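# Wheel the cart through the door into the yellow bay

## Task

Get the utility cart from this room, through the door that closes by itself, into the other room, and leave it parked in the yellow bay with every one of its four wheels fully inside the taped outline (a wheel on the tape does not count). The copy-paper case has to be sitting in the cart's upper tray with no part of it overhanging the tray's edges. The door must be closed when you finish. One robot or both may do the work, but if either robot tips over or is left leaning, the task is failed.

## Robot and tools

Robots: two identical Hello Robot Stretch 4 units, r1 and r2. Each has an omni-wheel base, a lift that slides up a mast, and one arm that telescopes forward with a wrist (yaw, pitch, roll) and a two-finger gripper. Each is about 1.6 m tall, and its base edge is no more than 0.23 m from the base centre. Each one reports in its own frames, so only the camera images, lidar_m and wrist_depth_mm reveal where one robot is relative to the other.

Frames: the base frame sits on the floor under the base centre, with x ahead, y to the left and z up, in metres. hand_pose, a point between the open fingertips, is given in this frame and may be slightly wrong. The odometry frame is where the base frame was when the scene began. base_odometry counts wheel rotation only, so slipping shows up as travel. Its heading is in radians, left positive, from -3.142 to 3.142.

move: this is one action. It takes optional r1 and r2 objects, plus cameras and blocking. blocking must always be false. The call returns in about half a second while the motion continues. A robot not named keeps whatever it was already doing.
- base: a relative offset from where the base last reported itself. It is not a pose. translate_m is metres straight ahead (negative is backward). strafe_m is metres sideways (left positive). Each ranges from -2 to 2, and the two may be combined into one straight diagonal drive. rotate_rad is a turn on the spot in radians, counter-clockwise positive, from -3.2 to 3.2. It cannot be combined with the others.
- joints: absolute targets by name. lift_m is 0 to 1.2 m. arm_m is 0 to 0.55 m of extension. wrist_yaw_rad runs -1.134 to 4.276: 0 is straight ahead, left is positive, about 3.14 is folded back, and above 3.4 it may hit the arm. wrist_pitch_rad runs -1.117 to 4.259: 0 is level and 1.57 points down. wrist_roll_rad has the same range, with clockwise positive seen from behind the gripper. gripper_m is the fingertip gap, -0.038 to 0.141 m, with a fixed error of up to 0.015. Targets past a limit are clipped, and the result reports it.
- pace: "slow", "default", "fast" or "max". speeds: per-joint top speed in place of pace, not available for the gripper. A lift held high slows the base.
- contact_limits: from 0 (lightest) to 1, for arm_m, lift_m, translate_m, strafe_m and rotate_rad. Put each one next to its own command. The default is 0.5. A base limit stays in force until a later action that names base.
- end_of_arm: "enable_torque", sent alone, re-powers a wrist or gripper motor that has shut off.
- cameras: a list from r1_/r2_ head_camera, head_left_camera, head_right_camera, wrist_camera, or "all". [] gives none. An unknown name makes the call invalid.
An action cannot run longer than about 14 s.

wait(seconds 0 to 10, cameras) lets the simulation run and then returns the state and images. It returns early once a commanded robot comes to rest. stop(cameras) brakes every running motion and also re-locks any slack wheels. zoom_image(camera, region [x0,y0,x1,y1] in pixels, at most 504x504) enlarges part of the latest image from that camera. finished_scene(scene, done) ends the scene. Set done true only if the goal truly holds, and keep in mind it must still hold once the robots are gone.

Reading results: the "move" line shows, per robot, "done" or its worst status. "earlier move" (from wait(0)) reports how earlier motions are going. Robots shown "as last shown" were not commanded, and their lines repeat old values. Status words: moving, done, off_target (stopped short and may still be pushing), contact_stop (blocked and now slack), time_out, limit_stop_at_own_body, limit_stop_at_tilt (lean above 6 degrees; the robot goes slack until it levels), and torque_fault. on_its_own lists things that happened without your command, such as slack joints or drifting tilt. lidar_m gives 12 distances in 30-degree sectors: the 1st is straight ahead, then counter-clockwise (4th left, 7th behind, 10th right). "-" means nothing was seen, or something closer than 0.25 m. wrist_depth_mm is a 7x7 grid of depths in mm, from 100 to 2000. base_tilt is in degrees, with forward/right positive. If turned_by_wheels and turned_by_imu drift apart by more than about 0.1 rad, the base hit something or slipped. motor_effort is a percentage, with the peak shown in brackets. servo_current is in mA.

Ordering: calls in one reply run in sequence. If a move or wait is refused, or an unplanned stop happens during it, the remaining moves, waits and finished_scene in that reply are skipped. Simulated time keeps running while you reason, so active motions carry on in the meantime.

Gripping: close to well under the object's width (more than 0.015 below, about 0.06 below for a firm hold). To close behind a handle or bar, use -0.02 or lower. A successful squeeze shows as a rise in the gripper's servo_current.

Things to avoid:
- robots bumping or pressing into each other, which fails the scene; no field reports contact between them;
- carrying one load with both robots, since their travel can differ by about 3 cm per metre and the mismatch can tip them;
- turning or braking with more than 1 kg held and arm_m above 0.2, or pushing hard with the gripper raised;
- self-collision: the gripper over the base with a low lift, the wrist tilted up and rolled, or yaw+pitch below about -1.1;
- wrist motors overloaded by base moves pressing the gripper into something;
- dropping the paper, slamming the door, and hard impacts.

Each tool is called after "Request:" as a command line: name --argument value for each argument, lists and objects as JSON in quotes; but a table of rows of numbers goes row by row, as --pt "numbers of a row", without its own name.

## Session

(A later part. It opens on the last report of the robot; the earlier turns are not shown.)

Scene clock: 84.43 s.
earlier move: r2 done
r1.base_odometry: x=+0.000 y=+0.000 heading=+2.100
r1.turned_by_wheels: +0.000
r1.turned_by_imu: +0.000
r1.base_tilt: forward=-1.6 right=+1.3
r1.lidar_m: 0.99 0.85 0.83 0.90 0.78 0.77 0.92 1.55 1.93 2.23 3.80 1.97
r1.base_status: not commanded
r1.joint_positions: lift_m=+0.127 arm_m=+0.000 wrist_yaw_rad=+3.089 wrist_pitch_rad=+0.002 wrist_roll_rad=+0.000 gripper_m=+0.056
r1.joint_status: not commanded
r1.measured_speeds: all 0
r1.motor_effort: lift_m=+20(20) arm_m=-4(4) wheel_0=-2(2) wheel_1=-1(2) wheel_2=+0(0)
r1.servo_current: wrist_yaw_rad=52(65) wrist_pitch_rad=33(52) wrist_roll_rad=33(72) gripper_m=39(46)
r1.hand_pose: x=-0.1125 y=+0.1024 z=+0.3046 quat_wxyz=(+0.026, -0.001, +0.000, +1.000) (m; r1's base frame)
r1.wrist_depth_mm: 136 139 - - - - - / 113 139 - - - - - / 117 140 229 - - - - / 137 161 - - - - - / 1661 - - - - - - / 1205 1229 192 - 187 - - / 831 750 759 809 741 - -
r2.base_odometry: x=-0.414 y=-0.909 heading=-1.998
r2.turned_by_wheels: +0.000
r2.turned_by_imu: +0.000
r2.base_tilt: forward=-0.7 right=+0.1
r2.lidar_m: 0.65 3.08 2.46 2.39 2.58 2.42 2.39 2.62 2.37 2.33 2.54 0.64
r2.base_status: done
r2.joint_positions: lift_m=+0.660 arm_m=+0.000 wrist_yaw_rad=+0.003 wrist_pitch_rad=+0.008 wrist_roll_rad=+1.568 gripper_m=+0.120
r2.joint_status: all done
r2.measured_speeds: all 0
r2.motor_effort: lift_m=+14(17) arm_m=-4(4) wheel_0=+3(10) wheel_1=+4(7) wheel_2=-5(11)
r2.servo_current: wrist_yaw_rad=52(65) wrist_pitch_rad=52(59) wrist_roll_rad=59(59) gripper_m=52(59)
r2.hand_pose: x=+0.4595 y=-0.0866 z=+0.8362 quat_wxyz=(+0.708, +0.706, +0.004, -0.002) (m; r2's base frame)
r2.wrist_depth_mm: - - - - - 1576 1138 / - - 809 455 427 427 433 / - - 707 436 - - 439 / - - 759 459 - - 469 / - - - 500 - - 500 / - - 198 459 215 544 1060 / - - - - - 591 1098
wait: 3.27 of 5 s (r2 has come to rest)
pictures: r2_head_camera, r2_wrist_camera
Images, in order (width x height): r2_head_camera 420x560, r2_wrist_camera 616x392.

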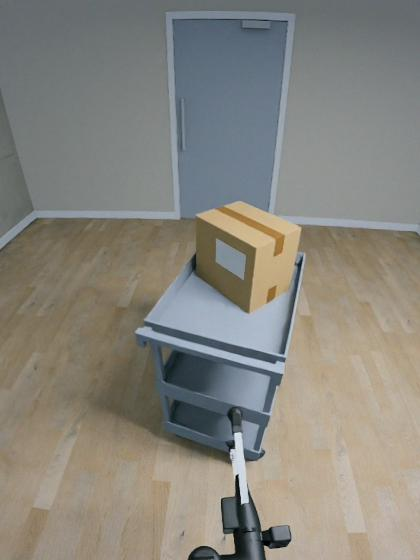

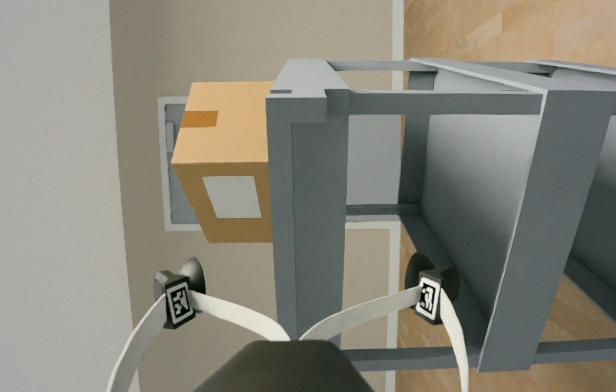

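Request:
move --r2 '{"base":{"translate_m":0.16},"joints":{"lift_m":0.645},"pace":"slow"}' --blocking false --cameras '[]'

Request:
wait --seconds 4 --cameras '["r2_head_camera","r2_wrist_camera"]'

Request:
zoom_image --camera "r2_head_camera" --region '[100, 240, 310, 520]'

Scene clock: 95.60 s.
move: r2 moving
r1: as last shown
r1.base_tilt: forward=-1.6 right=+1.2
r1.lidar_m: 1.00 0.84 0.83 0.94 0.77 0.77 0.90 1.57 1.96 2.23 3.80 1.97
r1.motor_effort: lift_m=+20(20) arm_m=-4(4) wheel_0=-1(2) wheel_1=-2(2) wheel_2=+0(0)
r1.servo_current: wrist_yaw_rad=52(59) wrist_pitch_rad=39(52) wrist_roll_rad=52(78) gripper_m=39(46)
r1.wrist_depth_mm: 136 138 - - - - - / 113 139 - - - - - / 118 140 228 - - - - / 137 162 - - - - - / 1618 - - - - - - / 1182 1205 193 - 187 - - / 831 750 759 809 759 - -
r2.base_odometry: x=-0.420 y=-0.921 heading=-1.998
r2.turned_by_wheels: +0.000
r2.turned_by_imu: +0.001
r2.base_tilt: forward=-0.7 right=+0.0
r2.lidar_m: 0.63 3.13 2.46 2.39 2.59 2.47 2.41 2.63 2.40 2.35 2.53 0.62
r2.base_status: translate_m moving
r2.joint_positions: lift_m=+0.646 arm_m=+0.000 wrist_yaw_rad=+0.003 wrist_pitch_rad=+0.008 wrist_roll_rad=+1.568 gripper_m=+0.120
r2.joint_status: lift_m moving
r2.measured_speeds: translate_m=+0.049 strafe_m=+0.000 rotate_rad=+0.001 lift_m=-0.012 arm_m=+0.000 wrist_yaw_rad=+0.000 wrist_pitch_rad=+0.000 wrist_roll_rad=+0.000
r2.motor_effort: lift_m=+13(16) arm_m=-4(4) wheel_0=+3(7) wheel_1=+5(7) wheel_2=-8(10)
r2.servo_current: wrist_yaw_rad=46(59) wrist_pitch_rad=52(52) wrist_roll_rad=52(59) gripper_m=59(59)
r2.hand_pose: x=+0.4595 y=-0.0866 z=+0.8215 quat_wxyz=(+0.708, +0.706, +0.004, -0.002) (m; r2's base frame)
r2.wrist_depth_mm: - - - - - 1618 1118 / - - 788 418 418 421 415 / - - 699 421 - - 427 / - - 750 455 - - 459 / - - - 480 - 488 488 / - - 198 512 214 525 1025 / - - - - - 569 1078
pictures: none
No camera images: "cameras" was empty.

Scene clock: 97.97 s.
earlier move: r2 done
r1.base_odometry: x=+0.000 y=+0.000 heading=+2.100
r1.turned_by_wheels: +0.000
r1.turned_by_imu: +0.000
r1.base_tilt: forward=-1.6 right=+1.3
r1.lidar_m: 0.99 0.82 0.83 0.91 0.77 0.78 0.91 1.57 1.93 2.23 3.79 1.96
r1.base_status: not commanded
r1.joint_positions: lift_m=+0.127 arm_m=+0.000 wrist_yaw_rad=+3.089 wrist_pitch_rad=+0.002 wrist_roll_rad=+0.000 gripper_m=+0.056
r1.joint_status: not commanded
r1.measured_speeds: all 0
r1.motor_effort: lift_m=+20(20) arm_m=-4(4) wheel_0=-1(2) wheel_1=-2(2) wheel_2=+0(0)
r1.servo_current: wrist_yaw_rad=46(65) wrist_pitch_rad=39(52) wrist_roll_rad=59(78) gripper_m=39(52)
r1.hand_pose: x=-0.1125 y=+0.1024 z=+0.3046 quat_wxyz=(+0.026, -0.001, +0.000, +1.000) (m; r1's base frame)
r1.wrist_depth_mm: 136 139 - - - - - / 114 139 - - - - - / 118 139 229 - - - - / 137 162 - - - - - / 1708 - - - - - - / 1182 1205 192 - 187 - - / 842 750 750 788 741 - -
r2.base_odometry: x=-0.481 y=-1.055 heading=-1.998
r2.turned_by_wheels: +0.000
r2.turned_by_imu: +0.000
r2.base_tilt: forward=-0.7 right=+0.1
r2.lidar_m: 0.49 0.62 2.44 2.36 2.59 2.59 2.56 2.79 2.40 2.34 2.54 0.45
r2.base_status: done
r2.joint_positions: lift_m=+0.645 arm_m=+0.000 wrist_yaw_rad=+0.003 wrist_pitch_rad=+0.008 wrist_roll_rad=+1.568 gripper_m=+0.120
r2.joint_status: all done
r2.measured_speeds: all 0
r2.motor_effort: lift_m=+14(16) arm_m=-4(4) wheel_0=+4(11) wheel_1=+3(8) wheel_2=-6(10)
r2.servo_current: wrist_yaw_rad=39(65) wrist_pitch_rad=52(59) wrist_roll_rad=46(59) gripper_m=46(59)
r2.hand_pose: x=+0.4595 y=-0.0866 z=+0.8213 quat_wxyz=(+0.708, +0.706, +0.004, -0.002) (m; r2's base frame)
r2.wrist_depth_mm: - - - - - 1397 1042 / - - 224 271 273 273 - / - 564 231 287 - - - / - - 549 306 - - - / - - 266 327 - - - / - - 198 343 198 - - / - - - - - 1808 392
wait: 2.37 of 4 s (r2 has come to rest)
pictures: r2_head_camera, r2_wrist_camera
Images, in order (width x height): r2_head_camera 420x560, r2_wrist_camera 616x392.

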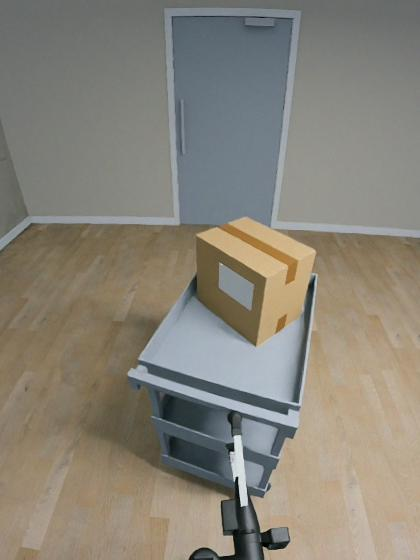

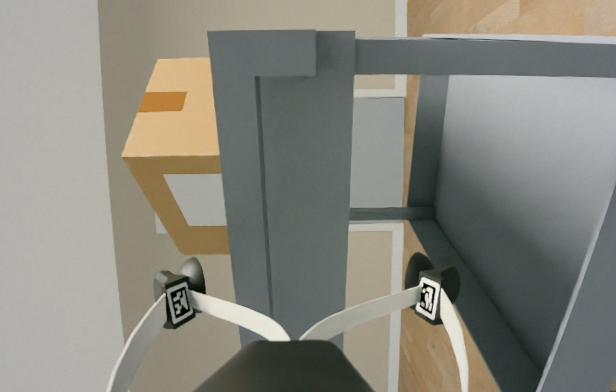

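Scaled by 1.800 from the camera's 420x560 image, which has a finer 1200x1600 frame.

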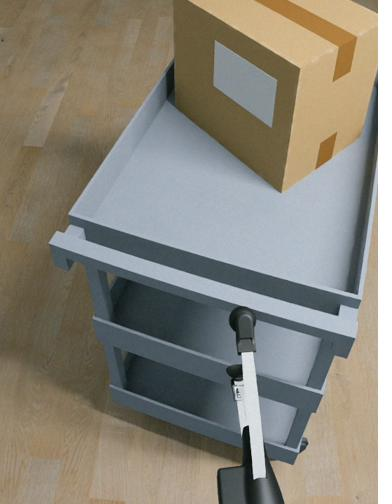

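Request:
move --r2 '{"base":{"rotate_rad":-0.26},"joints":{"lift_m":0.693,"gripper_m":0.09},"pace":"slow"}' --blocking false --cameras '[]'

Request:
wait --seconds 3 --cameras '[]'

Request:
move --r2 '{"base":{"strafe_m":0.1},"pace":"slow"}' --blocking false --cameras '[]'

Request:
wait --seconds 3 --cameras '["r2_head_camera","r2_wrist_camera"]'

Scene clock: 123.87 s.
move: r2 moving
r1: as last shown
r1.lidar_m: 0.99 0.85 0.83 0.90 0.76 0.78 0.90 1.56 1.95 2.23 3.78 1.96
r1.motor_effort: lift_m=+20(20) arm_m=-4(4) wheel_0=-2(2) wheel_1=-2(2) wheel_2=+0(0)
r1.servo_current: wrist_yaw_rad=72(72) wrist_pitch_rad=39(46) wrist_roll_rad=46(59) gripper_m=46(46)
r1.wrist_depth_mm: 136 138 - - - - - / 113 139 - - - - - / 118 139 229 - - - - / 137 162 - - - - - / 1708 - - - - - - / 1160 1182 192 - 187 - - / 854 750 750 798 741 - -
r2.base_odometry: x=-0.481 y=-1.055 heading=-2.123
r2.turned_by_wheels: -0.125
r2.turned_by_imu: -0.121
r2.base_tilt: forward=-0.6 right=+0.1
r2.lidar_m: 0.46 0.56 2.53 2.38 2.48 2.70 2.55 2.67 2.46 2.36 2.44 0.47
r2.base_status: rotate_rad moving
r2.joint_positions: lift_m=+0.670 arm_m=+0.000 wrist_yaw_rad=+0.003 wrist_pitch_rad=+0.008 wrist_roll_rad=+1.568 gripper_m=+0.113
r2.joint_status: lift_m moving; gripper_m moving
r2.measured_speeds: translate_m=+0.000 strafe_m=-0.001 rotate_rad=-0.485 lift_m=+0.095 arm_m=+0.000 wrist_yaw_rad=+0.000 wrist_pitch_rad=+0.000 wrist_roll_rad=+0.000
r2.motor_effort: lift_m=+23(24) arm_m=-4(4) wheel_0=+13(13) wheel_1=+7(8) wheel_2=+10(10)
r2.servo_current: wrist_yaw_rad=39(59) wrist_pitch_rad=39(52) wrist_roll_rad=59(59) gripper_m=85(85)
r2.hand_pose: x=+0.4595 y=-0.0866 z=+0.8459 quat_wxyz=(+0.708, +0.706, +0.004, -0.002) (m; r2's base frame)
r2.wrist_depth_mm: - - - - - 1618 1138 / - - - - - 1661 1160 / - - 640 229 294 297 296 / - - 549 298 306 - - / - - 591 310 320 - - / - - 200 266 191 - - / - - - - - 1756 -
pictures: none
No camera images: "cameras" was empty.

Scene clock: 125.10 s.
earlier move: r2 done
r1.base_odometry: x=+0.000 y=+0.000 heading=+2.100
r1.turned_by_wheels: +0.000
r1.turned_by_imu: +0.000
r1.base_tilt: forward=-1.6 right=+1.3
r1.lidar_m: 1.00 0.85 0.84 0.91 0.75 0.77 0.91 1.52 1.93 2.21 3.82 1.97
r1.base_status: not commanded
r1.joint_positions: lift_m=+0.127 arm_m=+0.000 wrist_yaw_rad=+3.089 wrist_pitch_rad=+0.002 wrist_roll_rad=+0.000 gripper_m=+0.056
r1.joint_status: not commanded
r1.measured_speeds: all 0
r1.motor_effort: lift_m=+20(20) arm_m=-4(4) wheel_0=-2(2) wheel_1=-2(2) wheel_2=+0(0)
r1.servo_current: wrist_yaw_rad=52(72) wrist_pitch_rad=39(46) wrist_roll_rad=52(72) gripper_m=46(52)
r1.hand_pose: x=-0.1125 y=+0.1024 z=+0.3046 quat_wxyz=(+0.026, -0.001, +0.000, +1.000) (m; r1's base frame)
r1.wrist_depth_mm: 136 138 - - - - - / 113 139 - - - - - / 118 140 229 - - - - / 137 162 - - - - - / 1661 - - - - - - / 1205 1182 192 - 187 - - / 854 750 759 788 741 - -
r2.base_odometry: x=-0.481 y=-1.055 heading=-2.257
r2.turned_by_wheels: -0.134
r2.turned_by_imu: -0.130
r2.base_tilt: forward=-0.7 right=+0.0
r2.lidar_m: 0.48 0.53 2.62 2.37 2.38 2.82 2.56 2.58 2.59 2.36 2.36 2.95
r2.base_status: done
r2.joint_positions: lift_m=+0.693 arm_m=+0.000 wrist_yaw_rad=+0.003 wrist_pitch_rad=+0.008 wrist_roll_rad=+1.568 gripper_m=+0.090
r2.joint_status: all done
r2.measured_speeds: all 0
r2.motor_effort: lift_m=+21(24) arm_m=-4(4) wheel_0=+5(13) wheel_1=+4(8) wheel_2=+6(10)
r2.servo_current: wrist_yaw_rad=46(65) wrist_pitch_rad=46(52) wrist_roll_rad=59(65) gripper_m=52(91)
r2.hand_pose: x=+0.4595 y=-0.0866 z=+0.8686 quat_wxyz=(+0.708, +0.706, +0.004, -0.002) (m; r2's base frame)
r2.wrist_depth_mm: - - - - - 1708 1160 / - - - - - 1756 1182 / - - - - - 1708 1182 / - - - 544 433 332 - / - - 603 315 270 319 - / - - 195 257 190 - - / - - 699 - - - -
wait: 1.23 of 3 s (r2 has come to rest)
pictures: none
No camera images: "cameras" was empty.

Scene clock: 125.60 s.
move: r2 moving
r1: as last shown
r1.base_tilt: forward=-1.5 right=+1.3
r1.lidar_m: 1.01 0.84 0.84 0.93 0.78 0.77 0.88 1.57 1.96 2.24 3.80 1.97
r1.servo_current: wrist_yaw_rad=39(65) wrist_pitch_rad=39(52) wrist_roll_rad=39(65) gripper_m=46(46)
r1.wrist_depth_mm: 136 139 - - - - - / 113 139 - - - - - / 117 140 229 - - - - / 137 162 - - - - - / 1661 - - - - - - / 1160 1205 191 - 187 - - / 842 759 759 809 741 - -
r2.base_odometry: x=-0.470 y=-1.064 heading=-2.257
r2.turned_by_wheels: +0.000
r2.turned_by_imu: +0.000
r2.base_tilt: forward=-0.7 right=+0.1
r2.lidar_m: 0.48 0.52 2.63 2.35 2.38 2.81 2.55 2.58 2.62 2.35 2.39 2.96
r2.base_status: strafe_m moving
r2.joint_positions: lift_m=+0.693 arm_m=+0.000 wrist_yaw_rad=+0.003 wrist_pitch_rad=+0.008 wrist_roll_rad=+1.568 gripper_m=+0.090
r2.joint_status: not commanded
r2.measured_speeds: translate_m=+0.000 strafe_m=+0.056 rotate_rad=+0.003 lift_m=+0.000 arm_m=+0.000 wrist_yaw_rad=+0.000 wrist_pitch_rad=+0.000 wrist_roll_rad=+0.000
r2.motor_effort: lift_m=+21(21) arm_m=-4(4) wheel_0=-5(9) wheel_1=+6(10) wheel_2=+0(5)
r2.servo_current: wrist_yaw_rad=46(59) wrist_pitch_rad=52(59) wrist_roll_rad=52(59) gripper_m=59(59)
r2.hand_pose: x=+0.4595 y=-0.0866 z=+0.8686 quat_wxyz=(+0.708, +0.706, +0.004, -0.002) (m; r2's base frame)
r2.wrist_depth_mm: - - - - - 1708 1182 / - - - - - 1661 1205 / - - - - - 1708 1205 / - - 699 591 322 319 319 / - - 597 317 252 917 - / - - 193 259 190 - - / - - 707 - - - -
pictures: none
No camera images: "cameras" was empty.

Scene clock: 127.23 s.
earlier move: r2 done
r1.base_odometry: x=+0.000 y=+0.000 heading=+2.100
r1.turned_by_wheels: +0.000
r1.turned_by_imu: +0.000
r1.base_tilt: forward=-1.6 right=+1.3
r1.lidar_m: 1.00 0.85 0.85 0.92 0.78 0.77 0.91 1.57 1.93 2.23 3.79 1.97
r1.base_status: not commanded
r1.joint_positions: lift_m=+0.127 arm_m=+0.000 wrist_yaw_rad=+3.089 wrist_pitch_rad=+0.002 wrist_roll_rad=+0.000 gripper_m=+0.056
r1.joint_status: not commanded
r1.measured_speeds: all 0
r1.motor_effort: lift_m=+20(20) arm_m=-4(4) wheel_0=-1(2) wheel_1=-2(2) wheel_2=+0(0)
r1.servo_current: wrist_yaw_rad=52(65) wrist_pitch_rad=46(52) wrist_roll_rad=46(65) gripper_m=46(52)
r1.hand_pose: x=-0.1125 y=+0.1024 z=+0.3046 quat_wxyz=(+0.026, -0.001, +0.000, +1.000) (m; r1's base frame)
r1.wrist_depth_mm: 136 138 - - - - - / 113 139 - - - - - / 117 139 229 - - - - / 137 162 - - - - - / 1661 - - - - - - / 1182 1182 192 - 188 - - / 842 741 759 798 750 - -
r2.base_odometry: x=-0.403 y=-1.118 heading=-2.257
r2.turned_by_wheels: +0.000
r2.turned_by_imu: +0.000
r2.base_tilt: forward=-0.7 right=+0.1
r2.lidar_m: 0.48 0.55 2.55 2.28 2.28 2.84 2.57 2.59 2.71 2.46 2.50 0.50
r2.base_status: done
r2.joint_positions: lift_m=+0.693 arm_m=+0.000 wrist_yaw_rad=+0.003 wrist_pitch_rad=+0.008 wrist_roll_rad=+1.568 gripper_m=+0.090
r2.joint_status: not commanded
r2.measured_speeds: all 0
r2.motor_effort: lift_m=+21(22) arm_m=-4(4) wheel_0=-5(11) wheel_1=+3(10) wheel_2=+0(5)
r2.servo_current: wrist_yaw_rad=59(59) wrist_pitch_rad=46(59) wrist_roll_rad=52(59) gripper_m=52(59)
r2.hand_pose: x=+0.4595 y=-0.0866 z=+0.8686 quat_wxyz=(+0.708, +0.706, +0.004, -0.002) (m; r2's base frame)
r2.wrist_depth_mm: - - - - - 1661 1182 / - - - - - 1618 1182 / - - - 314 312 315 - / - - 591 554 320 917 - / - - 564 549 325 931 - / - - 193 272 191 - - / - - - - - - -
wait: 1.63 of 3 s (r2 has come to rest)
pictures: r2_head_camera, r2_wrist_camera
Images, in order (width x height): r2_head_camera 420x560, r2_wrist_camera 616x392.

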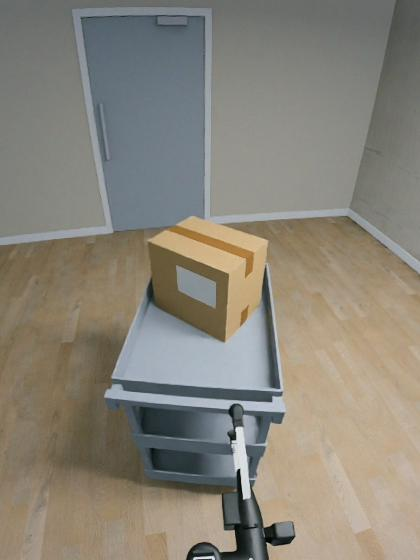

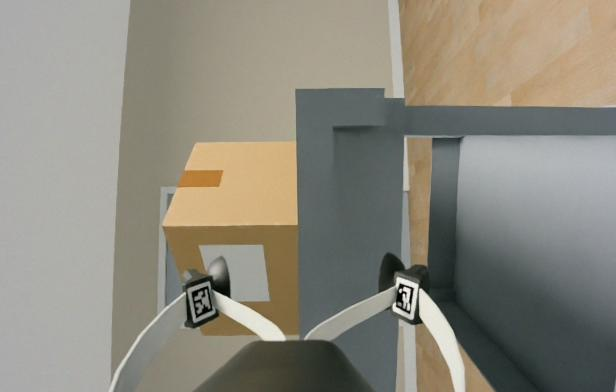

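Request:
move --r2 '{"base":{"strafe_m":0.07},"joints":{"lift_m":0.688},"pace":"slow"}' --blocking false --cameras '[]'

Request:
wait --seconds 2 --cameras '[]'

Request:
move --r2 '{"base":{"translate_m":0.1},"pace":"slow"}' --blocking false --cameras '[]'

Request:
wait --seconds 3 --cameras '["r2_head_camera","r2_wrist_camera"]'

Request:
zoom_image --camera "r2_head_camera" --region '[80, 340, 320, 520]'

Scene clock: 138.57 s.
move: r2 moving
r1: as last shown
r1.lidar_m: 1.00 0.83 0.85 0.94 0.76 0.77 0.91 1.57 1.93 2.23 3.81 1.97
r1.motor_effort: lift_m=+20(20) arm_m=-4(4) wheel_0=-2(2) wheel_1=-2(2) wheel_2=+0(0)
r1.servo_current: wrist_yaw_rad=65(65) wrist_pitch_rad=39(52) wrist_roll_rad=33(59) gripper_m=46(46)
r1.wrist_depth_mm: 136 139 - - - - - / 113 139 - - - - - / 117 140 230 - - - - / 137 162 - - - - - / 1618 - - - - - - / 1229 1182 192 - 187 - - / 842 750 750 798 741 - -
r2.base_odometry: x=-0.392 y=-1.127 heading=-2.257
r2.turned_by_wheels: +0.000
r2.turned_by_imu: +0.000
r2.base_tilt: forward=-0.7 right=+0.1
r2.lidar_m: 0.49 0.55 2.51 2.27 2.28 2.86 2.57 2.59 2.71 2.47 2.47 0.50
r2.base_status: strafe_m moving
r2.joint_positions: lift_m=+0.688 arm_m=+0.000 wrist_yaw_rad=+0.003 wrist_pitch_rad=+0.008 wrist_roll_rad=+1.568 gripper_m=+0.090
r2.joint_status: lift_m moving
r2.measured_speeds: translate_m=+0.001 strafe_m=+0.056 rotate_rad=-0.003 lift_m=+0.000 arm_m=+0.000 wrist_yaw_rad=+0.000 wrist_pitch_rad=+0.000 wrist_roll_rad=+0.000
r2.motor_effort: lift_m=+15(23) arm_m=-4(4) wheel_0=-10(13) wheel_1=+8(8) wheel_2=-1(1)
r2.servo_current: wrist_yaw_rad=52(52) wrist_pitch_rad=46(52) wrist_roll_rad=46(59) gripper_m=52(59)
r2.hand_pose: x=+0.4595 y=-0.0866 z=+0.8643 quat_wxyz=(+0.708, +0.706, +0.004, -0.002) (m; r2's base frame)
r2.wrist_depth_mm: - - - - - 1661 1182 / - - - 250 315 1464 1098 / - - 707 312 315 842 - / - - 574 317 322 917 - / - - 569 324 329 917 - / - - 194 272 190 - - / - - - - - - -
pictures: none
No camera images: "cameras" was empty.

Scene clock: 139.90 s.
earlier move: r2 done
r1.base_odometry: x=+0.000 y=+0.000 heading=+2.100
r1.turned_by_wheels: +0.000
r1.turned_by_imu: +0.000
r1.base_tilt: forward=-1.6 right=+1.2
r1.lidar_m: 1.01 0.83 0.82 0.92 0.78 0.77 0.92 1.59 1.93 2.26 3.82 1.99
r1.base_status: not commanded
r1.joint_positions: lift_m=+0.127 arm_m=+0.000 wrist_yaw_rad=+3.089 wrist_pitch_rad=+0.002 wrist_roll_rad=+0.000 gripper_m=+0.056
r1.joint_status: not commanded
r1.measured_speeds: all 0
r1.motor_effort: lift_m=+20(20) arm_m=-4(4) wheel_0=-1(2) wheel_1=-2(2) wheel_2=+0(0)
r1.servo_current: wrist_yaw_rad=46(65) wrist_pitch_rad=33(52) wrist_roll_rad=59(65) gripper_m=46(52)
r1.hand_pose: x=-0.1125 y=+0.1024 z=+0.3046 quat_wxyz=(+0.026, -0.001, +0.000, +1.000) (m; r1's base frame)
r1.wrist_depth_mm: 136 138 - - - - - / 113 139 - - - - - / 118 139 229 - - - - / 137 161 - - - - - / 1661 - - - - - - / 1182 1205 192 - 188 - - / 842 741 759 798 741 - -
r2.base_odometry: x=-0.349 y=-1.162 heading=-2.257
r2.turned_by_wheels: +0.000
r2.turned_by_imu: +0.000
r2.base_tilt: forward=-0.7 right=+0.1
r2.lidar_m: 0.49 0.55 2.46 2.22 2.24 2.82 2.58 2.60 2.78 2.52 2.55 0.53
r2.base_status: done
r2.joint_positions: lift_m=+0.688 arm_m=+0.000 wrist_yaw_rad=+0.003 wrist_pitch_rad=+0.008 wrist_roll_rad=+1.568 gripper_m=+0.090
r2.joint_status: all done
r2.measured_speeds: all 0
r2.motor_effort: lift_m=+14(23) arm_m=-3(4) wheel_0=-3(13) wheel_1=+5(9) wheel_2=+0(1)
r2.servo_current: wrist_yaw_rad=52(59) wrist_pitch_rad=52(59) wrist_roll_rad=46(65) gripper_m=46(59)
r2.hand_pose: x=+0.4595 y=-0.0866 z=+0.8643 quat_wxyz=(+0.708, +0.706, +0.004, -0.002) (m; r2's base frame)
r2.wrist_depth_mm: - - - 250 309 314 314 / - - - 312 314 1618 - / - - 621 315 322 904 - / - - 569 327 330 931 - / - - 621 334 334 - - / - - 195 282 190 - - / - - - - - 1708 -
wait: 1.33 of 2 s (r2 has come to rest)
pictures: none
No camera images: "cameras" was empty.

Scene clock: 140.40 s.
move: r2 moving
r1: as last shown
r1.base_tilt: forward=-1.6 right=+1.3
r1.lidar_m: 1.01 0.83 0.84 0.93 0.78 0.76 0.89 1.57 1.94 2.26 3.80 1.95
r1.servo_current: wrist_yaw_rad=52(65) wrist_pitch_rad=39(46) wrist_roll_rad=46(65) gripper_m=39(46)
r1.wrist_depth_mm: 136 138 - - - - - / 113 139 - - - - - / 118 139 229 - - - - / 137 162 - - - - - / 1661 - - - - - - / 1205 1182 192 - 187 - - / 854 741 750 798 732 - -
r2.base_odometry: x=-0.357 y=-1.172 heading=-2.257
r2.turned_by_wheels: +0.000
r2.turned_by_imu: +0.000
r2.base_tilt: forward=-0.7 right=+0.1
r2.lidar_m: 0.49 0.55 2.47 2.22 2.23 2.79 2.60 2.62 2.78 2.51 2.56 0.48
r2.base_status: translate_m moving
r2.joint_positions: lift_m=+0.688 arm_m=+0.000 wrist_yaw_rad=+0.003 wrist_pitch_rad=+0.008 wrist_roll_rad=+1.568 gripper_m=+0.090
r2.joint_status: not commanded
r2.measured_speeds: translate_m=+0.049 strafe_m=+0.000 rotate_rad=+0.001 lift_m=+0.000 arm_m=+0.000 wrist_yaw_rad=+0.000 wrist_pitch_rad=+0.000 wrist_roll_rad=+0.000
r2.motor_effort: lift_m=+14(14) arm_m=-4(4) wheel_0=+10(10) wheel_1=+5(7) wheel_2=-11(11)
r2.servo_current: wrist_yaw_rad=39(52) wrist_pitch_rad=52(59) wrist_roll_rad=46(59) gripper_m=59(59)
r2.hand_pose: x=+0.4595 y=-0.0866 z=+0.8643 quat_wxyz=(+0.708, +0.706, +0.004, -0.002) (m; r2's base frame)
r2.wrist_depth_mm: - - - 241 297 306 304 / - - - 303 303 1661 - / - - 609 307 310 - - / - - 559 317 319 917 - / - - 621 322 324 - - / - - 193 270 191 - - / - - - - - 1708 -
pictures: none
No camera images: "cameras" was empty.

Scene clock: 142.17 s.
earlier move: r2 done
r1.base_odometry: x=+0.000 y=+0.000 heading=+2.100
r1.turned_by_wheels: +0.000
r1.turned_by_imu: +0.000
r1.base_tilt: forward=-1.6 right=+1.3
r1.lidar_m: 1.02 0.84 0.84 0.94 0.75 0.78 0.92 1.54 1.94 2.23 3.80 1.95
r1.base_status: not commanded
r1.joint_positions: lift_m=+0.127 arm_m=+0.000 wrist_yaw_rad=+3.089 wrist_pitch_rad=+0.002 wrist_roll_rad=+0.000 gripper_m=+0.056
r1.joint_status: not commanded
r1.measured_speeds: all 0
r1.motor_effort: lift_m=+20(20) arm_m=-4(4) wheel_0=-1(2) wheel_1=-2(2) wheel_2=+0(0)
r1.servo_current: wrist_yaw_rad=46(65) wrist_pitch_rad=39(52) wrist_roll_rad=46(65) gripper_m=46(46)
r1.hand_pose: x=-0.1125 y=+0.1024 z=+0.3046 quat_wxyz=(+0.026, -0.001, +0.000, +1.000) (m; r1's base frame)
r1.wrist_depth_mm: 136 138 - - - - - / 113 139 - - - - - / 118 140 229 - - - - / 137 162 - - - - - / 1618 - - - - - - / 1182 1182 191 - 187 - - / 842 750 750 809 741 - -
r2.base_odometry: x=-0.413 y=-1.239 heading=-2.257
r2.turned_by_wheels: +0.000
r2.turned_by_imu: +0.000
r2.base_tilt: forward=-0.7 right=+0.1
r2.lidar_m: 0.41 0.43 2.47 2.24 2.27 2.83 2.67 2.71 2.75 2.48 2.55 0.44
r2.base_status: done
r2.joint_positions: lift_m=+0.688 arm_m=+0.000 wrist_yaw_rad=+0.001 wrist_pitch_rad=+0.008 wrist_roll_rad=+1.568 gripper_m=+0.090
r2.joint_status: not commanded
r2.measured_speeds: all 0
r2.motor_effort: lift_m=+14(14) arm_m=-4(4) wheel_0=+4(11) wheel_1=+4(7) wheel_2=-8(11)
r2.servo_current: wrist_yaw_rad=52(52) wrist_pitch_rad=52(59) wrist_roll_rad=52(65) gripper_m=52(59)
r2.hand_pose: x=+0.4594 y=-0.0872 z=+0.8643 quat_wxyz=(+0.708, +0.706, +0.003, -0.003) (m; r2's base frame)
r2.wrist_depth_mm: - - - 168 225 1661 1182 / - - - 172 229 798 - / - - 521 175 234 - - / - - 473 179 238 842 - / - - 521 182 243 - - / - - 193 185 191 - - / - - - - - 1708 530
wait: 1.77 of 3 s (r2 has come to rest)
pictures: r2_head_camera, r2_wrist_camera
Images, in order (width x height): r2_head_camera 420x560, r2_wrist_camera 616x392.

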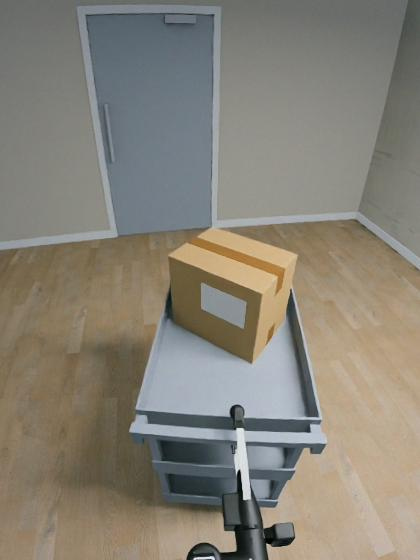

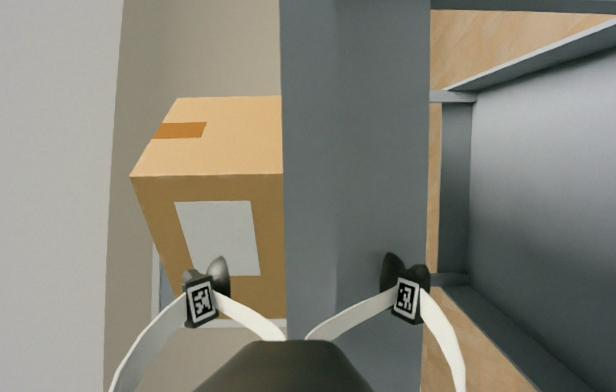

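Scaled by 2.100 from the camera's 420x560 image, which has a finer 1200x1600 frame.

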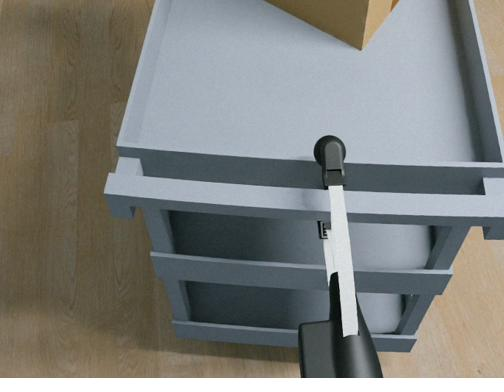

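Request:
move --r2 '{"base":{"translate_m":0.022},"pace":"slow"}' --blocking false --cameras '[]'

Request:
wait --seconds 1.5 --cameras '[]'

Request:
move --r2 '{"joints":{"gripper_m":-0.03}}' --blocking false --cameras '[]'

Request:
wait --seconds 2.5 --cameras '["r2_head_camera","r2_wrist_camera"]'

Request:
zoom_image --camera "r2_head_camera" --region '[80, 340, 320, 520]'

Scene clock: 152.97 s.
move: r2 moving
r1: as last shown
r1.lidar_m: 1.02 0.85 0.85 0.93 0.77 0.75 0.88 1.55 1.96 2.25 3.80 1.95
r1.servo_current: wrist_yaw_rad=46(72) wrist_pitch_rad=52(52) wrist_roll_rad=59(65) gripper_m=39(46)
r1.wrist_depth_mm: 137 138 - - - - - / 113 139 - - - - - / 118 139 229 - - - - / 137 162 - - - - - / 1708 - - - - - - / 1205 1182 192 - 187 - - / 842 741 759 809 741 - -
r2.base_odometry: x=-0.420 y=-1.249 heading=-2.257
r2.turned_by_wheels: +0.000
r2.turned_by_imu: +0.000
r2.base_tilt: forward=-0.6 right=+0.1
r2.lidar_m: 0.39 0.46 2.44 2.24 2.26 2.84 2.68 2.72 2.74 2.49 2.54 0.44
r2.base_status: translate_m moving
r2.joint_positions: lift_m=+0.688 arm_m=+0.000 wrist_yaw_rad=-0.002 wrist_pitch_rad=+0.008 wrist_roll_rad=+1.568 gripper_m=+0.090
r2.joint_status: not commanded
r2.measured_speeds: translate_m=+0.046 strafe_m=+0.000 rotate_rad=-0.003 lift_m=+0.000 arm_m=+0.000 wrist_yaw_rad=-0.011 wrist_pitch_rad=+0.000 wrist_roll_rad=+0.000
r2.motor_effort: lift_m=+14(14) arm_m=-4(4) wheel_0=+6(10) wheel_1=+6(8) wheel_2=-12(14)
r2.servo_current: wrist_yaw_rad=46(59) wrist_pitch_rad=46(52) wrist_roll_rad=39(52) gripper_m=52(52)
r2.hand_pose: x=+0.4592 y=-0.0879 z=+0.8643 quat_wxyz=(+0.708, +0.706, +0.002, -0.003) (m; r2's base frame)
r2.wrist_depth_mm: - - - 169 227 1661 1182 / - - - 173 230 1464 - / - - 521 176 234 831 - / - - 473 178 239 854 - / - - 530 182 241 854 - / - - 193 183 193 - - / - - - - - 1708 -
pictures: none
No camera images: "cameras" was empty.

Scene clock: 153.67 s.
earlier move: r2 done
r1.base_odometry: x=+0.000 y=+0.000 heading=+2.100
r1.turned_by_wheels: +0.000
r1.turned_by_imu: +0.000
r1.base_tilt: forward=-1.6 right=+1.3
r1.lidar_m: 1.01 0.85 0.82 0.93 0.78 0.76 0.90 1.56 1.95 2.27 3.79 1.97
r1.base_status: not commanded
r1.joint_positions: lift_m=+0.127 arm_m=+0.000 wrist_yaw_rad=+3.089 wrist_pitch_rad=+0.002 wrist_roll_rad=+0.000 gripper_m=+0.056
r1.joint_status: not commanded
r1.measured_speeds: all 0
r1.motor_effort: lift_m=+20(20) arm_m=-4(4) wheel_0=-1(2) wheel_1=-2(2) wheel_2=+0(0)
r1.servo_current: wrist_yaw_rad=65(72) wrist_pitch_rad=39(52) wrist_roll_rad=59(65) gripper_m=39(46)
r1.hand_pose: x=-0.1125 y=+0.1024 z=+0.3046 quat_wxyz=(+0.026, -0.001, +0.000, +1.000) (m; r1's base frame)
r1.wrist_depth_mm: 136 139 - - - - - / 113 139 - - - - - / 118 140 229 - - - - / 137 162 - - - - - / 1708 - - - - - - / 1182 1205 191 - 187 - - / 842 750 750 798 750 - -
r2.base_odometry: x=-0.426 y=-1.256 heading=-2.257
r2.turned_by_wheels: +0.000
r2.turned_by_imu: +0.000
r2.base_tilt: forward=-0.7 right=+0.1
r2.lidar_m: 0.41 0.46 2.49 2.25 2.25 2.83 2.71 2.70 2.77 2.51 2.54 0.43
r2.base_status: done
r2.joint_positions: lift_m=+0.688 arm_m=+0.000 wrist_yaw_rad=-0.002 wrist_pitch_rad=+0.008 wrist_roll_rad=+1.568 gripper_m=+0.090
r2.joint_status: not commanded
r2.measured_speeds: all 0
r2.motor_effort: lift_m=+14(14) arm_m=-4(4) wheel_0=+3(10) wheel_1=+5(8) wheel_2=-9(14)
r2.servo_current: wrist_yaw_rad=46(59) wrist_pitch_rad=52(59) wrist_roll_rad=52(65) gripper_m=59(59)
r2.hand_pose: x=+0.4591 y=-0.0880 z=+0.8643 quat_wxyz=(+0.708, +0.706, +0.002, -0.003) (m; r2's base frame)
r2.wrist_depth_mm: - - - 169 226 1661 1160 / - - - 172 229 1499 - / - - 517 176 235 - - / - - 473 179 238 831 - / - - 525 182 242 - - / - - 193 184 193 - - / - - - - - 1708 -
wait: 0.70 of 1.5 s (r2 has come to rest)
pictures: none
No camera images: "cameras" was empty.

Scene clock: 154.17 s.
move: r2 moving
r1: as last shown
r1.lidar_m: 1.01 0.83 0.85 0.92 0.74 0.77 0.91 1.53 1.93 2.24 3.79 1.95
r1.servo_current: wrist_yaw_rad=33(59) wrist_pitch_rad=39(52) wrist_roll_rad=46(59) gripper_m=39(46)
r1.wrist_depth_mm: 136 138 - - - - - / 113 139 - - - - - / 117 139 229 - - - - / 137 162 - - - - - / 1708 - - - - - - / 1182 1205 192 - 187 - - / 854 741 759 798 750 - -
r2.base_odometry: x=-0.426 y=-1.256 heading=-2.257
r2.turned_by_wheels: +0.000
r2.turned_by_imu: +0.000
r2.base_tilt: forward=-0.7 right=+0.0
r2.lidar_m: 0.42 0.44 2.47 2.27 2.27 2.82 2.70 2.72 2.75 2.50 2.52 0.44
r2.base_status: not commanded
r2.joint_positions: lift_m=+0.688 arm_m=+0.000 wrist_yaw_rad=-0.002 wrist_pitch_rad=+0.008 wrist_roll_rad=+1.568 gripper_m=+0.072
r2.joint_status: gripper_m moving
r2.measured_speeds: all 0
r2.motor_effort: lift_m=+15(15) arm_m=-4(4) wheel_0=+4(4) wheel_1=+4(5) wheel_2=-9(9)
r2.servo_current: wrist_yaw_rad=46(52) wrist_pitch_rad=52(52) wrist_roll_rad=52(52) gripper_m=143(143)
r2.hand_pose: x=+0.4591 y=-0.0880 z=+0.8642 quat_wxyz=(+0.708, +0.706, +0.002, -0.003) (m; r2's base frame)
r2.wrist_depth_mm: - - - 169 226 1618 1182 / - - - 172 230 809 - / - - 521 176 235 831 - / - - 473 179 239 842 - / - - 525 182 242 854 - / - - 190 184 189 - - / - - - - - 1661 -
pictures: none
No camera images: "cameras" was empty.

Scene clock: 155.53 s.
earlier move: r2 done
r1.base_odometry: x=+0.000 y=+0.000 heading=+2.100
r1.turned_by_wheels: +0.000
r1.turned_by_imu: +0.000
r1.base_tilt: forward=-1.6 right=+1.3
r1.lidar_m: 1.02 0.83 0.82 0.93 0.77 0.77 0.92 1.57 1.94 2.21 3.78 1.96
r1.base_status: not commanded
r1.joint_positions: lift_m=+0.127 arm_m=+0.000 wrist_yaw_rad=+3.089 wrist_pitch_rad=+0.002 wrist_roll_rad=+0.000 gripper_m=+0.056
r1.joint_status: not commanded
r1.measured_speeds: all 0
r1.motor_effort: lift_m=+20(20) arm_m=-4(4) wheel_0=-2(2) wheel_1=-1(2) wheel_2=+0(0)
r1.servo_current: wrist_yaw_rad=52(65) wrist_pitch_rad=39(52) wrist_roll_rad=52(65) gripper_m=39(46)
r1.hand_pose: x=-0.1125 y=+0.1024 z=+0.3046 quat_wxyz=(+0.026, -0.001, +0.000, +1.000) (m; r1's base frame)
r1.wrist_depth_mm: 136 138 - - - - - / 113 139 - - - - - / 117 140 229 - - - - / 137 162 - - - - - / 1708 - - - - - - / 1182 1205 192 - 187 - - / 831 741 750 798 750 - -
r2.base_odometry: x=-0.426 y=-1.256 heading=-2.256
r2.turned_by_wheels: +0.000
r2.turned_by_imu: +0.000
r2.base_tilt: forward=-0.6 right=+0.1
r2.lidar_m: 0.40 0.45 2.50 2.23 2.27 2.84 2.70 2.70 2.73 2.50 2.52 0.42
r2.base_status: not commanded
r2.joint_positions: lift_m=+0.688 arm_m=+0.000 wrist_yaw_rad=+0.000 wrist_pitch_rad=+0.008 wrist_roll_rad=+1.568 gripper_m=-0.028
r2.joint_status: all done
r2.measured_speeds: all 0
r2.motor_effort: lift_m=+16(16) arm_m=-4(4) wheel_0=+2(4) wheel_1=+4(5) wheel_2=-4(9)
r2.servo_current: wrist_yaw_rad=52(59) wrist_pitch_rad=59(59) wrist_roll_rad=52(59) gripper_m=137(293)
r2.hand_pose: x=+0.4593 y=-0.0875 z=+0.8641 quat_wxyz=(+0.708, +0.706, +0.003, -0.003) (m; r2's base frame)
r2.wrist_depth_mm: - - - 154 211 1537 1182 / - - - 157 215 768 - / - - 484 161 220 - - / - - 469 164 225 820 - / - - 539 168 230 - - / - - 186 172 180 - - / - - - - 241 1576 -
wait: 1.37 of 2.5 s (r2 has come to rest)
pictures: r2_head_camera, r2_wrist_camera
Images, in order (width x height): r2_head_camera 420x560, r2_wrist_camera 616x392.

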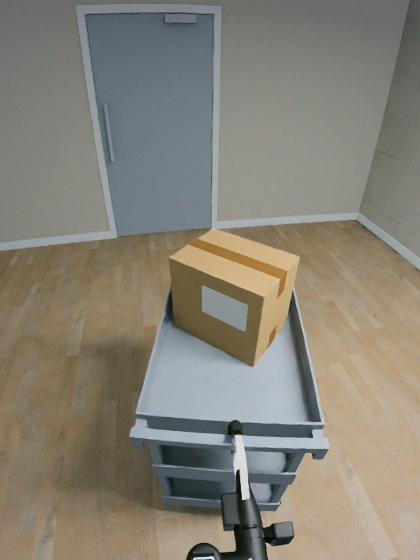

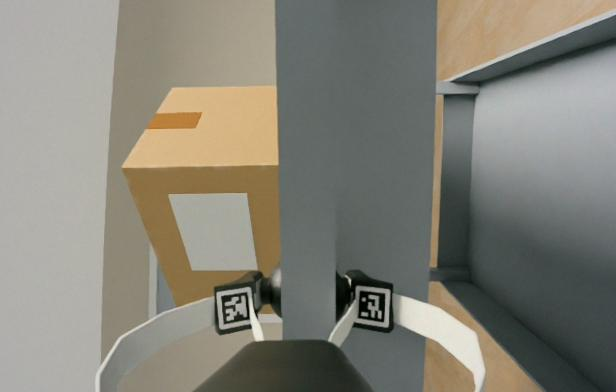

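Scaled by 2.100 from the camera's 420x560 image, which has a finer 1200x1600 frame.

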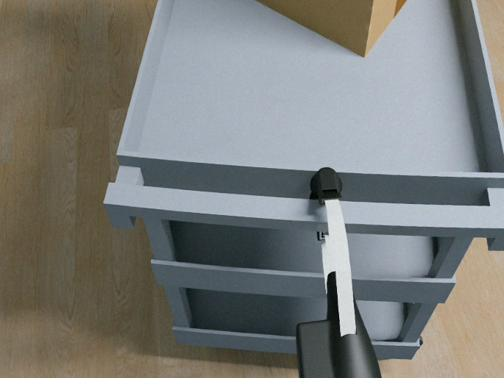

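Request:
move --r2 '{"base":{"translate_m":-0.5},"pace":"slow"}' --blocking false --cameras '[]'

Request:
wait --seconds 7 --cameras '["r2_head_camera","r2_wrist_camera"]'

Scene clock: 159.97 s.
move: r2 moving
r1: as last shown
r1.lidar_m: 1.01 0.84 0.82 0.93 0.76 0.78 0.91 1.53 1.93 2.24 3.80 1.98
r1.motor_effort: lift_m=+20(20) arm_m=-4(4) wheel_0=-2(2) wheel_1=-2(2) wheel_2=+0(0)
r1.servo_current: wrist_yaw_rad=39(65) wrist_pitch_rad=39(52) wrist_roll_rad=52(65) gripper_m=39(46)
r1.wrist_depth_mm: 136 138 - - - - - / 113 139 - - - - - / 118 140 229 - - - - / 137 162 - - - - - / 1708 - - - - - - / 1160 1182 192 - 187 - - / 842 750 750 798 741 - -
r2.base_odometry: x=-0.419 y=-1.247 heading=-2.256
r2.turned_by_wheels: +0.000
r2.turned_by_imu: +0.001
r2.base_tilt: forward=-0.7 right=+0.1
r2.lidar_m: 0.40 0.46 2.47 2.24 2.27 2.81 2.69 2.72 2.74 2.50 2.52 0.42
r2.base_status: translate_m moving
r2.joint_positions: lift_m=+0.688 arm_m=+0.000 wrist_yaw_rad=+0.001 wrist_pitch_rad=+0.008 wrist_roll_rad=+1.568 gripper_m=-0.028
r2.joint_status: not commanded
r2.measured_speeds: translate_m=-0.048 strafe_m=+0.000 rotate_rad=+0.003 lift_m=+0.000 arm_m=+0.000 wrist_yaw_rad=+0.000 wrist_pitch_rad=+0.000 wrist_roll_rad=+0.000
r2.motor_effort: lift_m=+16(16) arm_m=-4(4) wheel_0=-5(12) wheel_1=-6(9) wheel_2=+11(13)
r2.servo_current: wrist_yaw_rad=46(52) wrist_pitch_rad=52(52) wrist_roll_rad=52(52) gripper_m=137(137)
r2.hand_pose: x=+0.4594 y=-0.0873 z=+0.8641 quat_wxyz=(+0.708, +0.706, +0.003, -0.003) (m; r2's base frame)
r2.wrist_depth_mm: - - - 154 210 1537 1160 / - - - 158 215 759 - / - - 484 161 220 - - / - - 469 164 226 831 - / - - 535 169 231 - - / - - 186 172 180 - - / - - - - 240 1576 -
pictures: none
No camera images: "cameras" was empty.

Scene clock: 165.77 s.
earlier move: r2 done
r1.base_odometry: x=+0.000 y=+0.000 heading=+2.100
r1.turned_by_wheels: +0.000
r1.turned_by_imu: +0.000
r1.base_tilt: forward=-1.6 right=+1.3
r1.lidar_m: 1.00 0.83 0.85 0.90 0.75 0.76 0.90 1.57 1.95 2.25 3.80 1.97
r1.base_status: not commanded
r1.joint_positions: lift_m=+0.127 arm_m=+0.000 wrist_yaw_rad=+3.089 wrist_pitch_rad=+0.002 wrist_roll_rad=+0.000 gripper_m=+0.056
r1.joint_status: not commanded
r1.measured_speeds: all 0
r1.motor_effort: lift_m=+20(20) arm_m=-4(4) wheel_0=-1(2) wheel_1=-2(2) wheel_2=+0(0)
r1.servo_current: wrist_yaw_rad=46(78) wrist_pitch_rad=39(52) wrist_roll_rad=52(72) gripper_m=39(52)
r1.hand_pose: x=-0.1125 y=+0.1024 z=+0.3046 quat_wxyz=(+0.026, -0.001, +0.000, +1.000) (m; r1's base frame)
r1.wrist_depth_mm: 136 138 - - - - - / 113 139 - - - - - / 118 140 229 - - - - / 137 162 - - - - - / 1708 - - - - - - / 1182 1205 192 - 188 - - / 842 750 741 798 750 - -
r2.base_odometry: x=-0.110 y=-0.870 heading=-2.256
r2.turned_by_wheels: +0.000
r2.turned_by_imu: +0.002
r2.base_tilt: forward=-0.7 right=+0.1
r2.lidar_m: 0.38 0.42 2.38 2.14 2.17 2.46 2.19 2.23 2.78 2.56 2.61 0.44
r2.base_status: done
r2.joint_positions: lift_m=+0.688 arm_m=+0.000 wrist_yaw_rad=+0.002 wrist_pitch_rad=+0.008 wrist_roll_rad=+1.568 gripper_m=-0.028
r2.joint_status: not commanded
r2.measured_speeds: all 0
r2.motor_effort: lift_m=+16(16) arm_m=-4(4) wheel_0=-2(12) wheel_1=-4(9) wheel_2=+8(14)
r2.servo_current: wrist_yaw_rad=59(65) wrist_pitch_rad=52(59) wrist_roll_rad=52(59) gripper_m=124(143)
r2.hand_pose: x=+0.4595 y=-0.0868 z=+0.8641 quat_wxyz=(+0.708, +0.706, +0.004, -0.002) (m; r2's base frame)
r2.wrist_depth_mm: - - - 169 230 1576 1138 / - - - 170 230 1661 517 / - - 591 171 231 831 - / - - 469 171 231 831 - / - - 500 171 231 842 - / - - 188 171 180 - - / - - - - 234 559 -
wait: 5.80 of 7 s (r2 has come to rest)
pictures: r2_head_camera, r2_wrist_camera
Images, in order (width x height): r2_head_camera 420x560, r2_wrist_camera 616x392.

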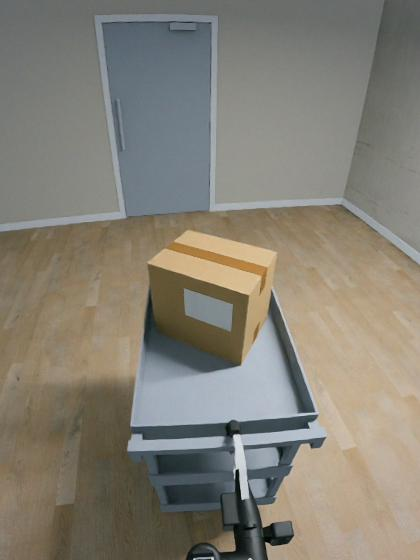

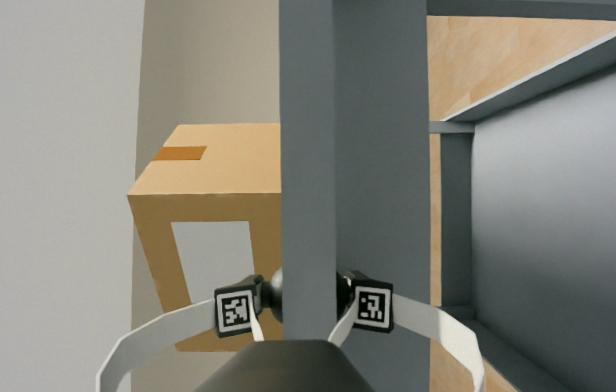

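Request:
move --r2 '{"base":{"rotate_rad":0.1},"pace":"slow"}' --blocking false --cameras '[]'

Request:
wait --seconds 2 --cameras '[]'

Request:
move --r2 '{"base":{"rotate_rad":0.1},"pace":"slow"}' --blocking false --cameras '[]'

Request:
wait --seconds 2 --cameras '["r2_head_camera","r2_wrist_camera"]'

Scene clock: 171.83 s.
move: r2 moving
r1: as last shown
r1.base_tilt: forward=-1.6 right=+1.2
r1.lidar_m: 0.98 0.82 0.84 0.92 0.76 0.77 0.88 1.57 1.95 2.23 3.79 1.94
r1.servo_current: wrist_yaw_rad=52(65) wrist_pitch_rad=39(46) wrist_roll_rad=59(72) gripper_m=46(46)
r1.wrist_depth_mm: 136 138 - - - - - / 113 139 - - - - - / 118 140 229 - - - - / 137 162 - - - - - / 1661 - - - - - - / 1182 1205 193 - 188 - - / 854 750 759 809 750 - -
r2.base_odometry: x=-0.110 y=-0.870 heading=-2.166
r2.turned_by_wheels: +0.090
r2.turned_by_imu: +0.088
r2.base_tilt: forward=-0.7 right=+0.1
r2.lidar_m: 0.37 0.42 2.31 2.14 2.22 2.35 2.20 2.24 2.72 2.57 2.65 0.43
r2.base_status: rotate_rad moving
r2.joint_positions: lift_m=+0.688 arm_m=+0.000 wrist_yaw_rad=-0.006 wrist_pitch_rad=+0.006 wrist_roll_rad=+1.568 gripper_m=-0.029
r2.joint_status: not commanded
r2.measured_speeds: translate_m=-0.001 strafe_m=+0.001 rotate_rad=+0.154 lift_m=+0.000 arm_m=+0.000 wrist_yaw_rad=+0.000 wrist_pitch_rad=-0.012 wrist_roll_rad=+0.000
r2.motor_effort: lift_m=+16(16) arm_m=-4(4) wheel_0=-8(13) wheel_1=-5(9) wheel_2=-8(11)
r2.servo_current: wrist_yaw_rad=52(59) wrist_pitch_rad=46(59) wrist_roll_rad=52(59) gripper_m=111(124)
r2.hand_pose: x=+0.4588 y=-0.0891 z=+0.8645 quat_wxyz=(+0.708, +0.706, +0.000, -0.004) (m; r2's base frame)
r2.wrist_depth_mm: - - - 155 213 1576 1160 / - - - 157 216 768 - / - - 500 160 219 778 - / - - 462 162 223 - - / - - 521 165 226 - - / - - 185 167 179 - - / - - - - 233 1618 -
pictures: none
No camera images: "cameras" was empty.

Scene clock: 172.33 s.
earlier move: r2 done
r1.base_odometry: x=+0.000 y=+0.000 heading=+2.100
r1.turned_by_wheels: +0.000
r1.turned_by_imu: +0.000
r1.base_tilt: forward=-1.6 right=+1.3
r1.lidar_m: 1.02 0.81 0.83 0.92 0.77 0.74 0.91 1.59 1.95 2.24 3.80 1.97
r1.base_status: not commanded
r1.joint_positions: lift_m=+0.127 arm_m=+0.000 wrist_yaw_rad=+3.089 wrist_pitch_rad=+0.002 wrist_roll_rad=+0.000 gripper_m=+0.056
r1.joint_status: not commanded
r1.measured_speeds: all 0
r1.motor_effort: lift_m=+20(20) arm_m=-4(4) wheel_0=-1(2) wheel_1=-2(2) wheel_2=+0(0)
r1.servo_current: wrist_yaw_rad=46(65) wrist_pitch_rad=52(52) wrist_roll_rad=65(72) gripper_m=39(46)
r1.hand_pose: x=-0.1125 y=+0.1024 z=+0.3046 quat_wxyz=(+0.026, -0.001, +0.000, +1.000) (m; r1's base frame)
r1.wrist_depth_mm: 136 139 - - - - - / 113 139 - - - - - / 117 140 229 - - - - / 137 162 - - - - - / 1661 - - - - - - / 1182 1182 192 - 187 - - / 831 750 759 788 741 - -
r2.base_odometry: x=-0.110 y=-0.870 heading=-2.157
r2.turned_by_wheels: +0.009
r2.turned_by_imu: +0.009
r2.base_tilt: forward=-0.7 right=+0.1
r2.lidar_m: 0.39 0.43 2.29 2.16 2.25 2.33 2.21 2.28 2.72 2.57 2.64 0.42
r2.base_status: done
r2.joint_positions: lift_m=+0.688 arm_m=+0.000 wrist_yaw_rad=-0.003 wrist_pitch_rad=+0.004 wrist_roll_rad=+1.568 gripper_m=-0.029
r2.joint_status: not commanded
r2.measured_speeds: all 0
r2.motor_effort: lift_m=+16(16) arm_m=-4(4) wheel_0=-2(13) wheel_1=-4(9) wheel_2=-5(11)
r2.servo_current: wrist_yaw_rad=59(59) wrist_pitch_rad=46(59) wrist_roll_rad=39(59) gripper_m=104(124)
r2.hand_pose: x=+0.4590 y=-0.0883 z=+0.8651 quat_wxyz=(+0.708, +0.706, +0.000, -0.003) (m; r2's base frame)
r2.wrist_depth_mm: - - - 149 206 1499 1182 / - - - 151 209 778 - / - - 477 154 213 809 - / - - 462 159 219 - - / - - 530 163 223 - - / - - 184 166 179 - - / - - - - 232 1618 512
wait: 0.50 of 2 s (r2 has come to rest)
pictures: none
No camera images: "cameras" was empty.

Scene clock: 172.83 s.
move: r2 moving
r1: as last shown
r1.lidar_m: 1.01 0.82 0.84 0.92 0.80 0.77 0.92 1.55 1.93 2.22 3.81 2.00
r1.motor_effort: lift_m=+20(20) arm_m=-4(4) wheel_0=-2(2) wheel_1=-2(2) wheel_2=+0(0)
r1.servo_current: wrist_yaw_rad=46(65) wrist_pitch_rad=39(46) wrist_roll_rad=52(65) gripper_m=46(46)
r1.wrist_depth_mm: 136 139 - - - - - / 113 139 - - - - - / 117 140 229 - - - - / 137 162 - - - - - / 1708 - - - - - - / 1205 1182 192 - 188 - - / 842 750 759 798 741 - -
r2.base_odometry: x=-0.110 y=-0.870 heading=-2.066
r2.turned_by_wheels: +0.091
r2.turned_by_imu: +0.088
r2.base_tilt: forward=-0.7 right=+0.0
r2.lidar_m: 0.43 0.48 2.24 2.14 2.29 2.26 2.20 2.32 2.65 2.58 2.71 0.40
r2.base_status: rotate_rad moving
r2.joint_positions: lift_m=+0.688 arm_m=+0.000 wrist_yaw_rad=-0.006 wrist_pitch_rad=+0.003 wrist_roll_rad=+1.568 gripper_m=-0.029
r2.joint_status: not commanded
r2.measured_speeds: translate_m=+0.000 strafe_m=+0.001 rotate_rad=+0.150 lift_m=+0.000 arm_m=+0.000 wrist_yaw_rad=+0.038 wrist_pitch_rad=+0.000 wrist_roll_rad=+0.000
r2.motor_effort: lift_m=+16(16) arm_m=+4(4) wheel_0=-1(12) wheel_1=-5(8) wheel_2=-7(14)
r2.servo_current: wrist_yaw_rad=65(65) wrist_pitch_rad=39(46) wrist_roll_rad=52(59) gripper_m=98(111)
r2.hand_pose: x=+0.4588 y=-0.0891 z=+0.8655 quat_wxyz=(+0.708, +0.706, -0.001, -0.003) (m; r2's base frame)
r2.wrist_depth_mm: - - - 132 186 - - / - - 480 137 195 - - / - 449 436 144 204 - - / - - 496 150 211 - - / - - 597 157 221 - - / - - 186 165 180 1756 - / - - - - 242 1618 484
pictures: none
No camera images: "cameras" was empty.

Scene clock: 173.37 s.
earlier move: r2 done
r1.base_odometry: x=+0.000 y=+0.000 heading=+2.100
r1.turned_by_wheels: +0.000
r1.turned_by_imu: +0.000
r1.base_tilt: forward=-1.6 right=+1.3
r1.lidar_m: 1.02 0.83 0.81 0.92 0.78 0.76 0.90 1.56 1.94 2.26 3.82 1.95
r1.base_status: not commanded
r1.joint_positions: lift_m=+0.127 arm_m=+0.000 wrist_yaw_rad=+3.089 wrist_pitch_rad=+0.002 wrist_roll_rad=+0.000 gripper_m=+0.056
r1.joint_status: not commanded
r1.measured_speeds: all 0
r1.motor_effort: lift_m=+20(20) arm_m=-4(4) wheel_0=-1(2) wheel_1=-1(2) wheel_2=+0(0)
r1.servo_current: wrist_yaw_rad=39(65) wrist_pitch_rad=46(52) wrist_roll_rad=52(65) gripper_m=46(46)
r1.hand_pose: x=-0.1125 y=+0.1024 z=+0.3046 quat_wxyz=(+0.026, -0.001, +0.000, +1.000) (m; r1's base frame)
r1.wrist_depth_mm: 136 139 - - - - - / 113 139 - - - - - / 118 140 229 - - - - / 137 161 - - - - - / 1661 - - - - - - / 1182 1182 193 - 187 - - / 842 759 759 798 741 - -
r2.base_odometry: x=-0.110 y=-0.869 heading=-2.058
r2.turned_by_wheels: +0.008
r2.turned_by_imu: +0.008
r2.base_tilt: forward=-0.7 right=+0.1
r2.lidar_m: 0.40 0.48 2.21 2.15 2.25 2.27 2.21 2.34 2.65 2.57 2.72 0.40
r2.base_status: done
r2.joint_positions: lift_m=+0.688 arm_m=+0.000 wrist_yaw_rad=-0.003 wrist_pitch_rad=+0.003 wrist_roll_rad=+1.568 gripper_m=-0.029
r2.joint_status: not commanded
r2.measured_speeds: all 0
r2.motor_effort: lift_m=+16(16) arm_m=+4(5) wheel_0=-1(12) wheel_1=-2(8) wheel_2=-8(14)
r2.servo_current: wrist_yaw_rad=52(65) wrist_pitch_rad=39(46) wrist_roll_rad=39(59) gripper_m=98(111)
r2.hand_pose: x=+0.4590 y=-0.0883 z=+0.8655 quat_wxyz=(+0.708, +0.706, +0.000, -0.002) (m; r2's base frame)
r2.wrist_depth_mm: - - - 130 182 - - / - - 473 134 191 - - / - 459 430 141 202 - - / - - 500 148 209 - - / - - 609 156 220 - - / - - 186 162 180 1661 530 / - - - - 244 1661 484
wait: 0.53 of 2 s (r2 has come to rest)
pictures: r2_head_camera, r2_wrist_camera
Images, in order (width x height): r2_head_camera 420x560, r2_wrist_camera 616x392.

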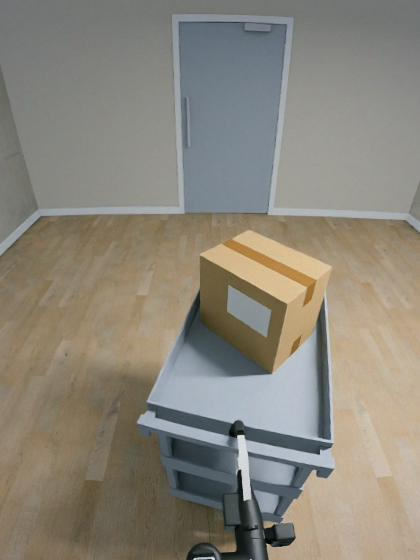

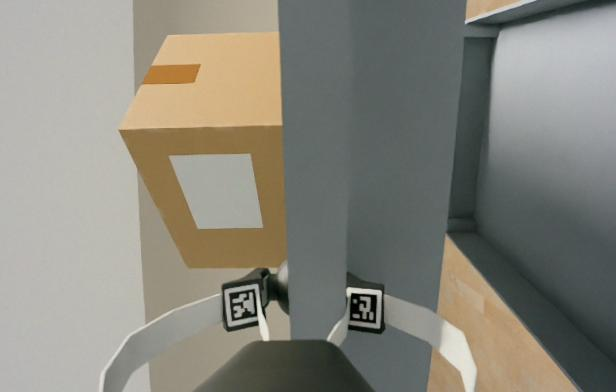

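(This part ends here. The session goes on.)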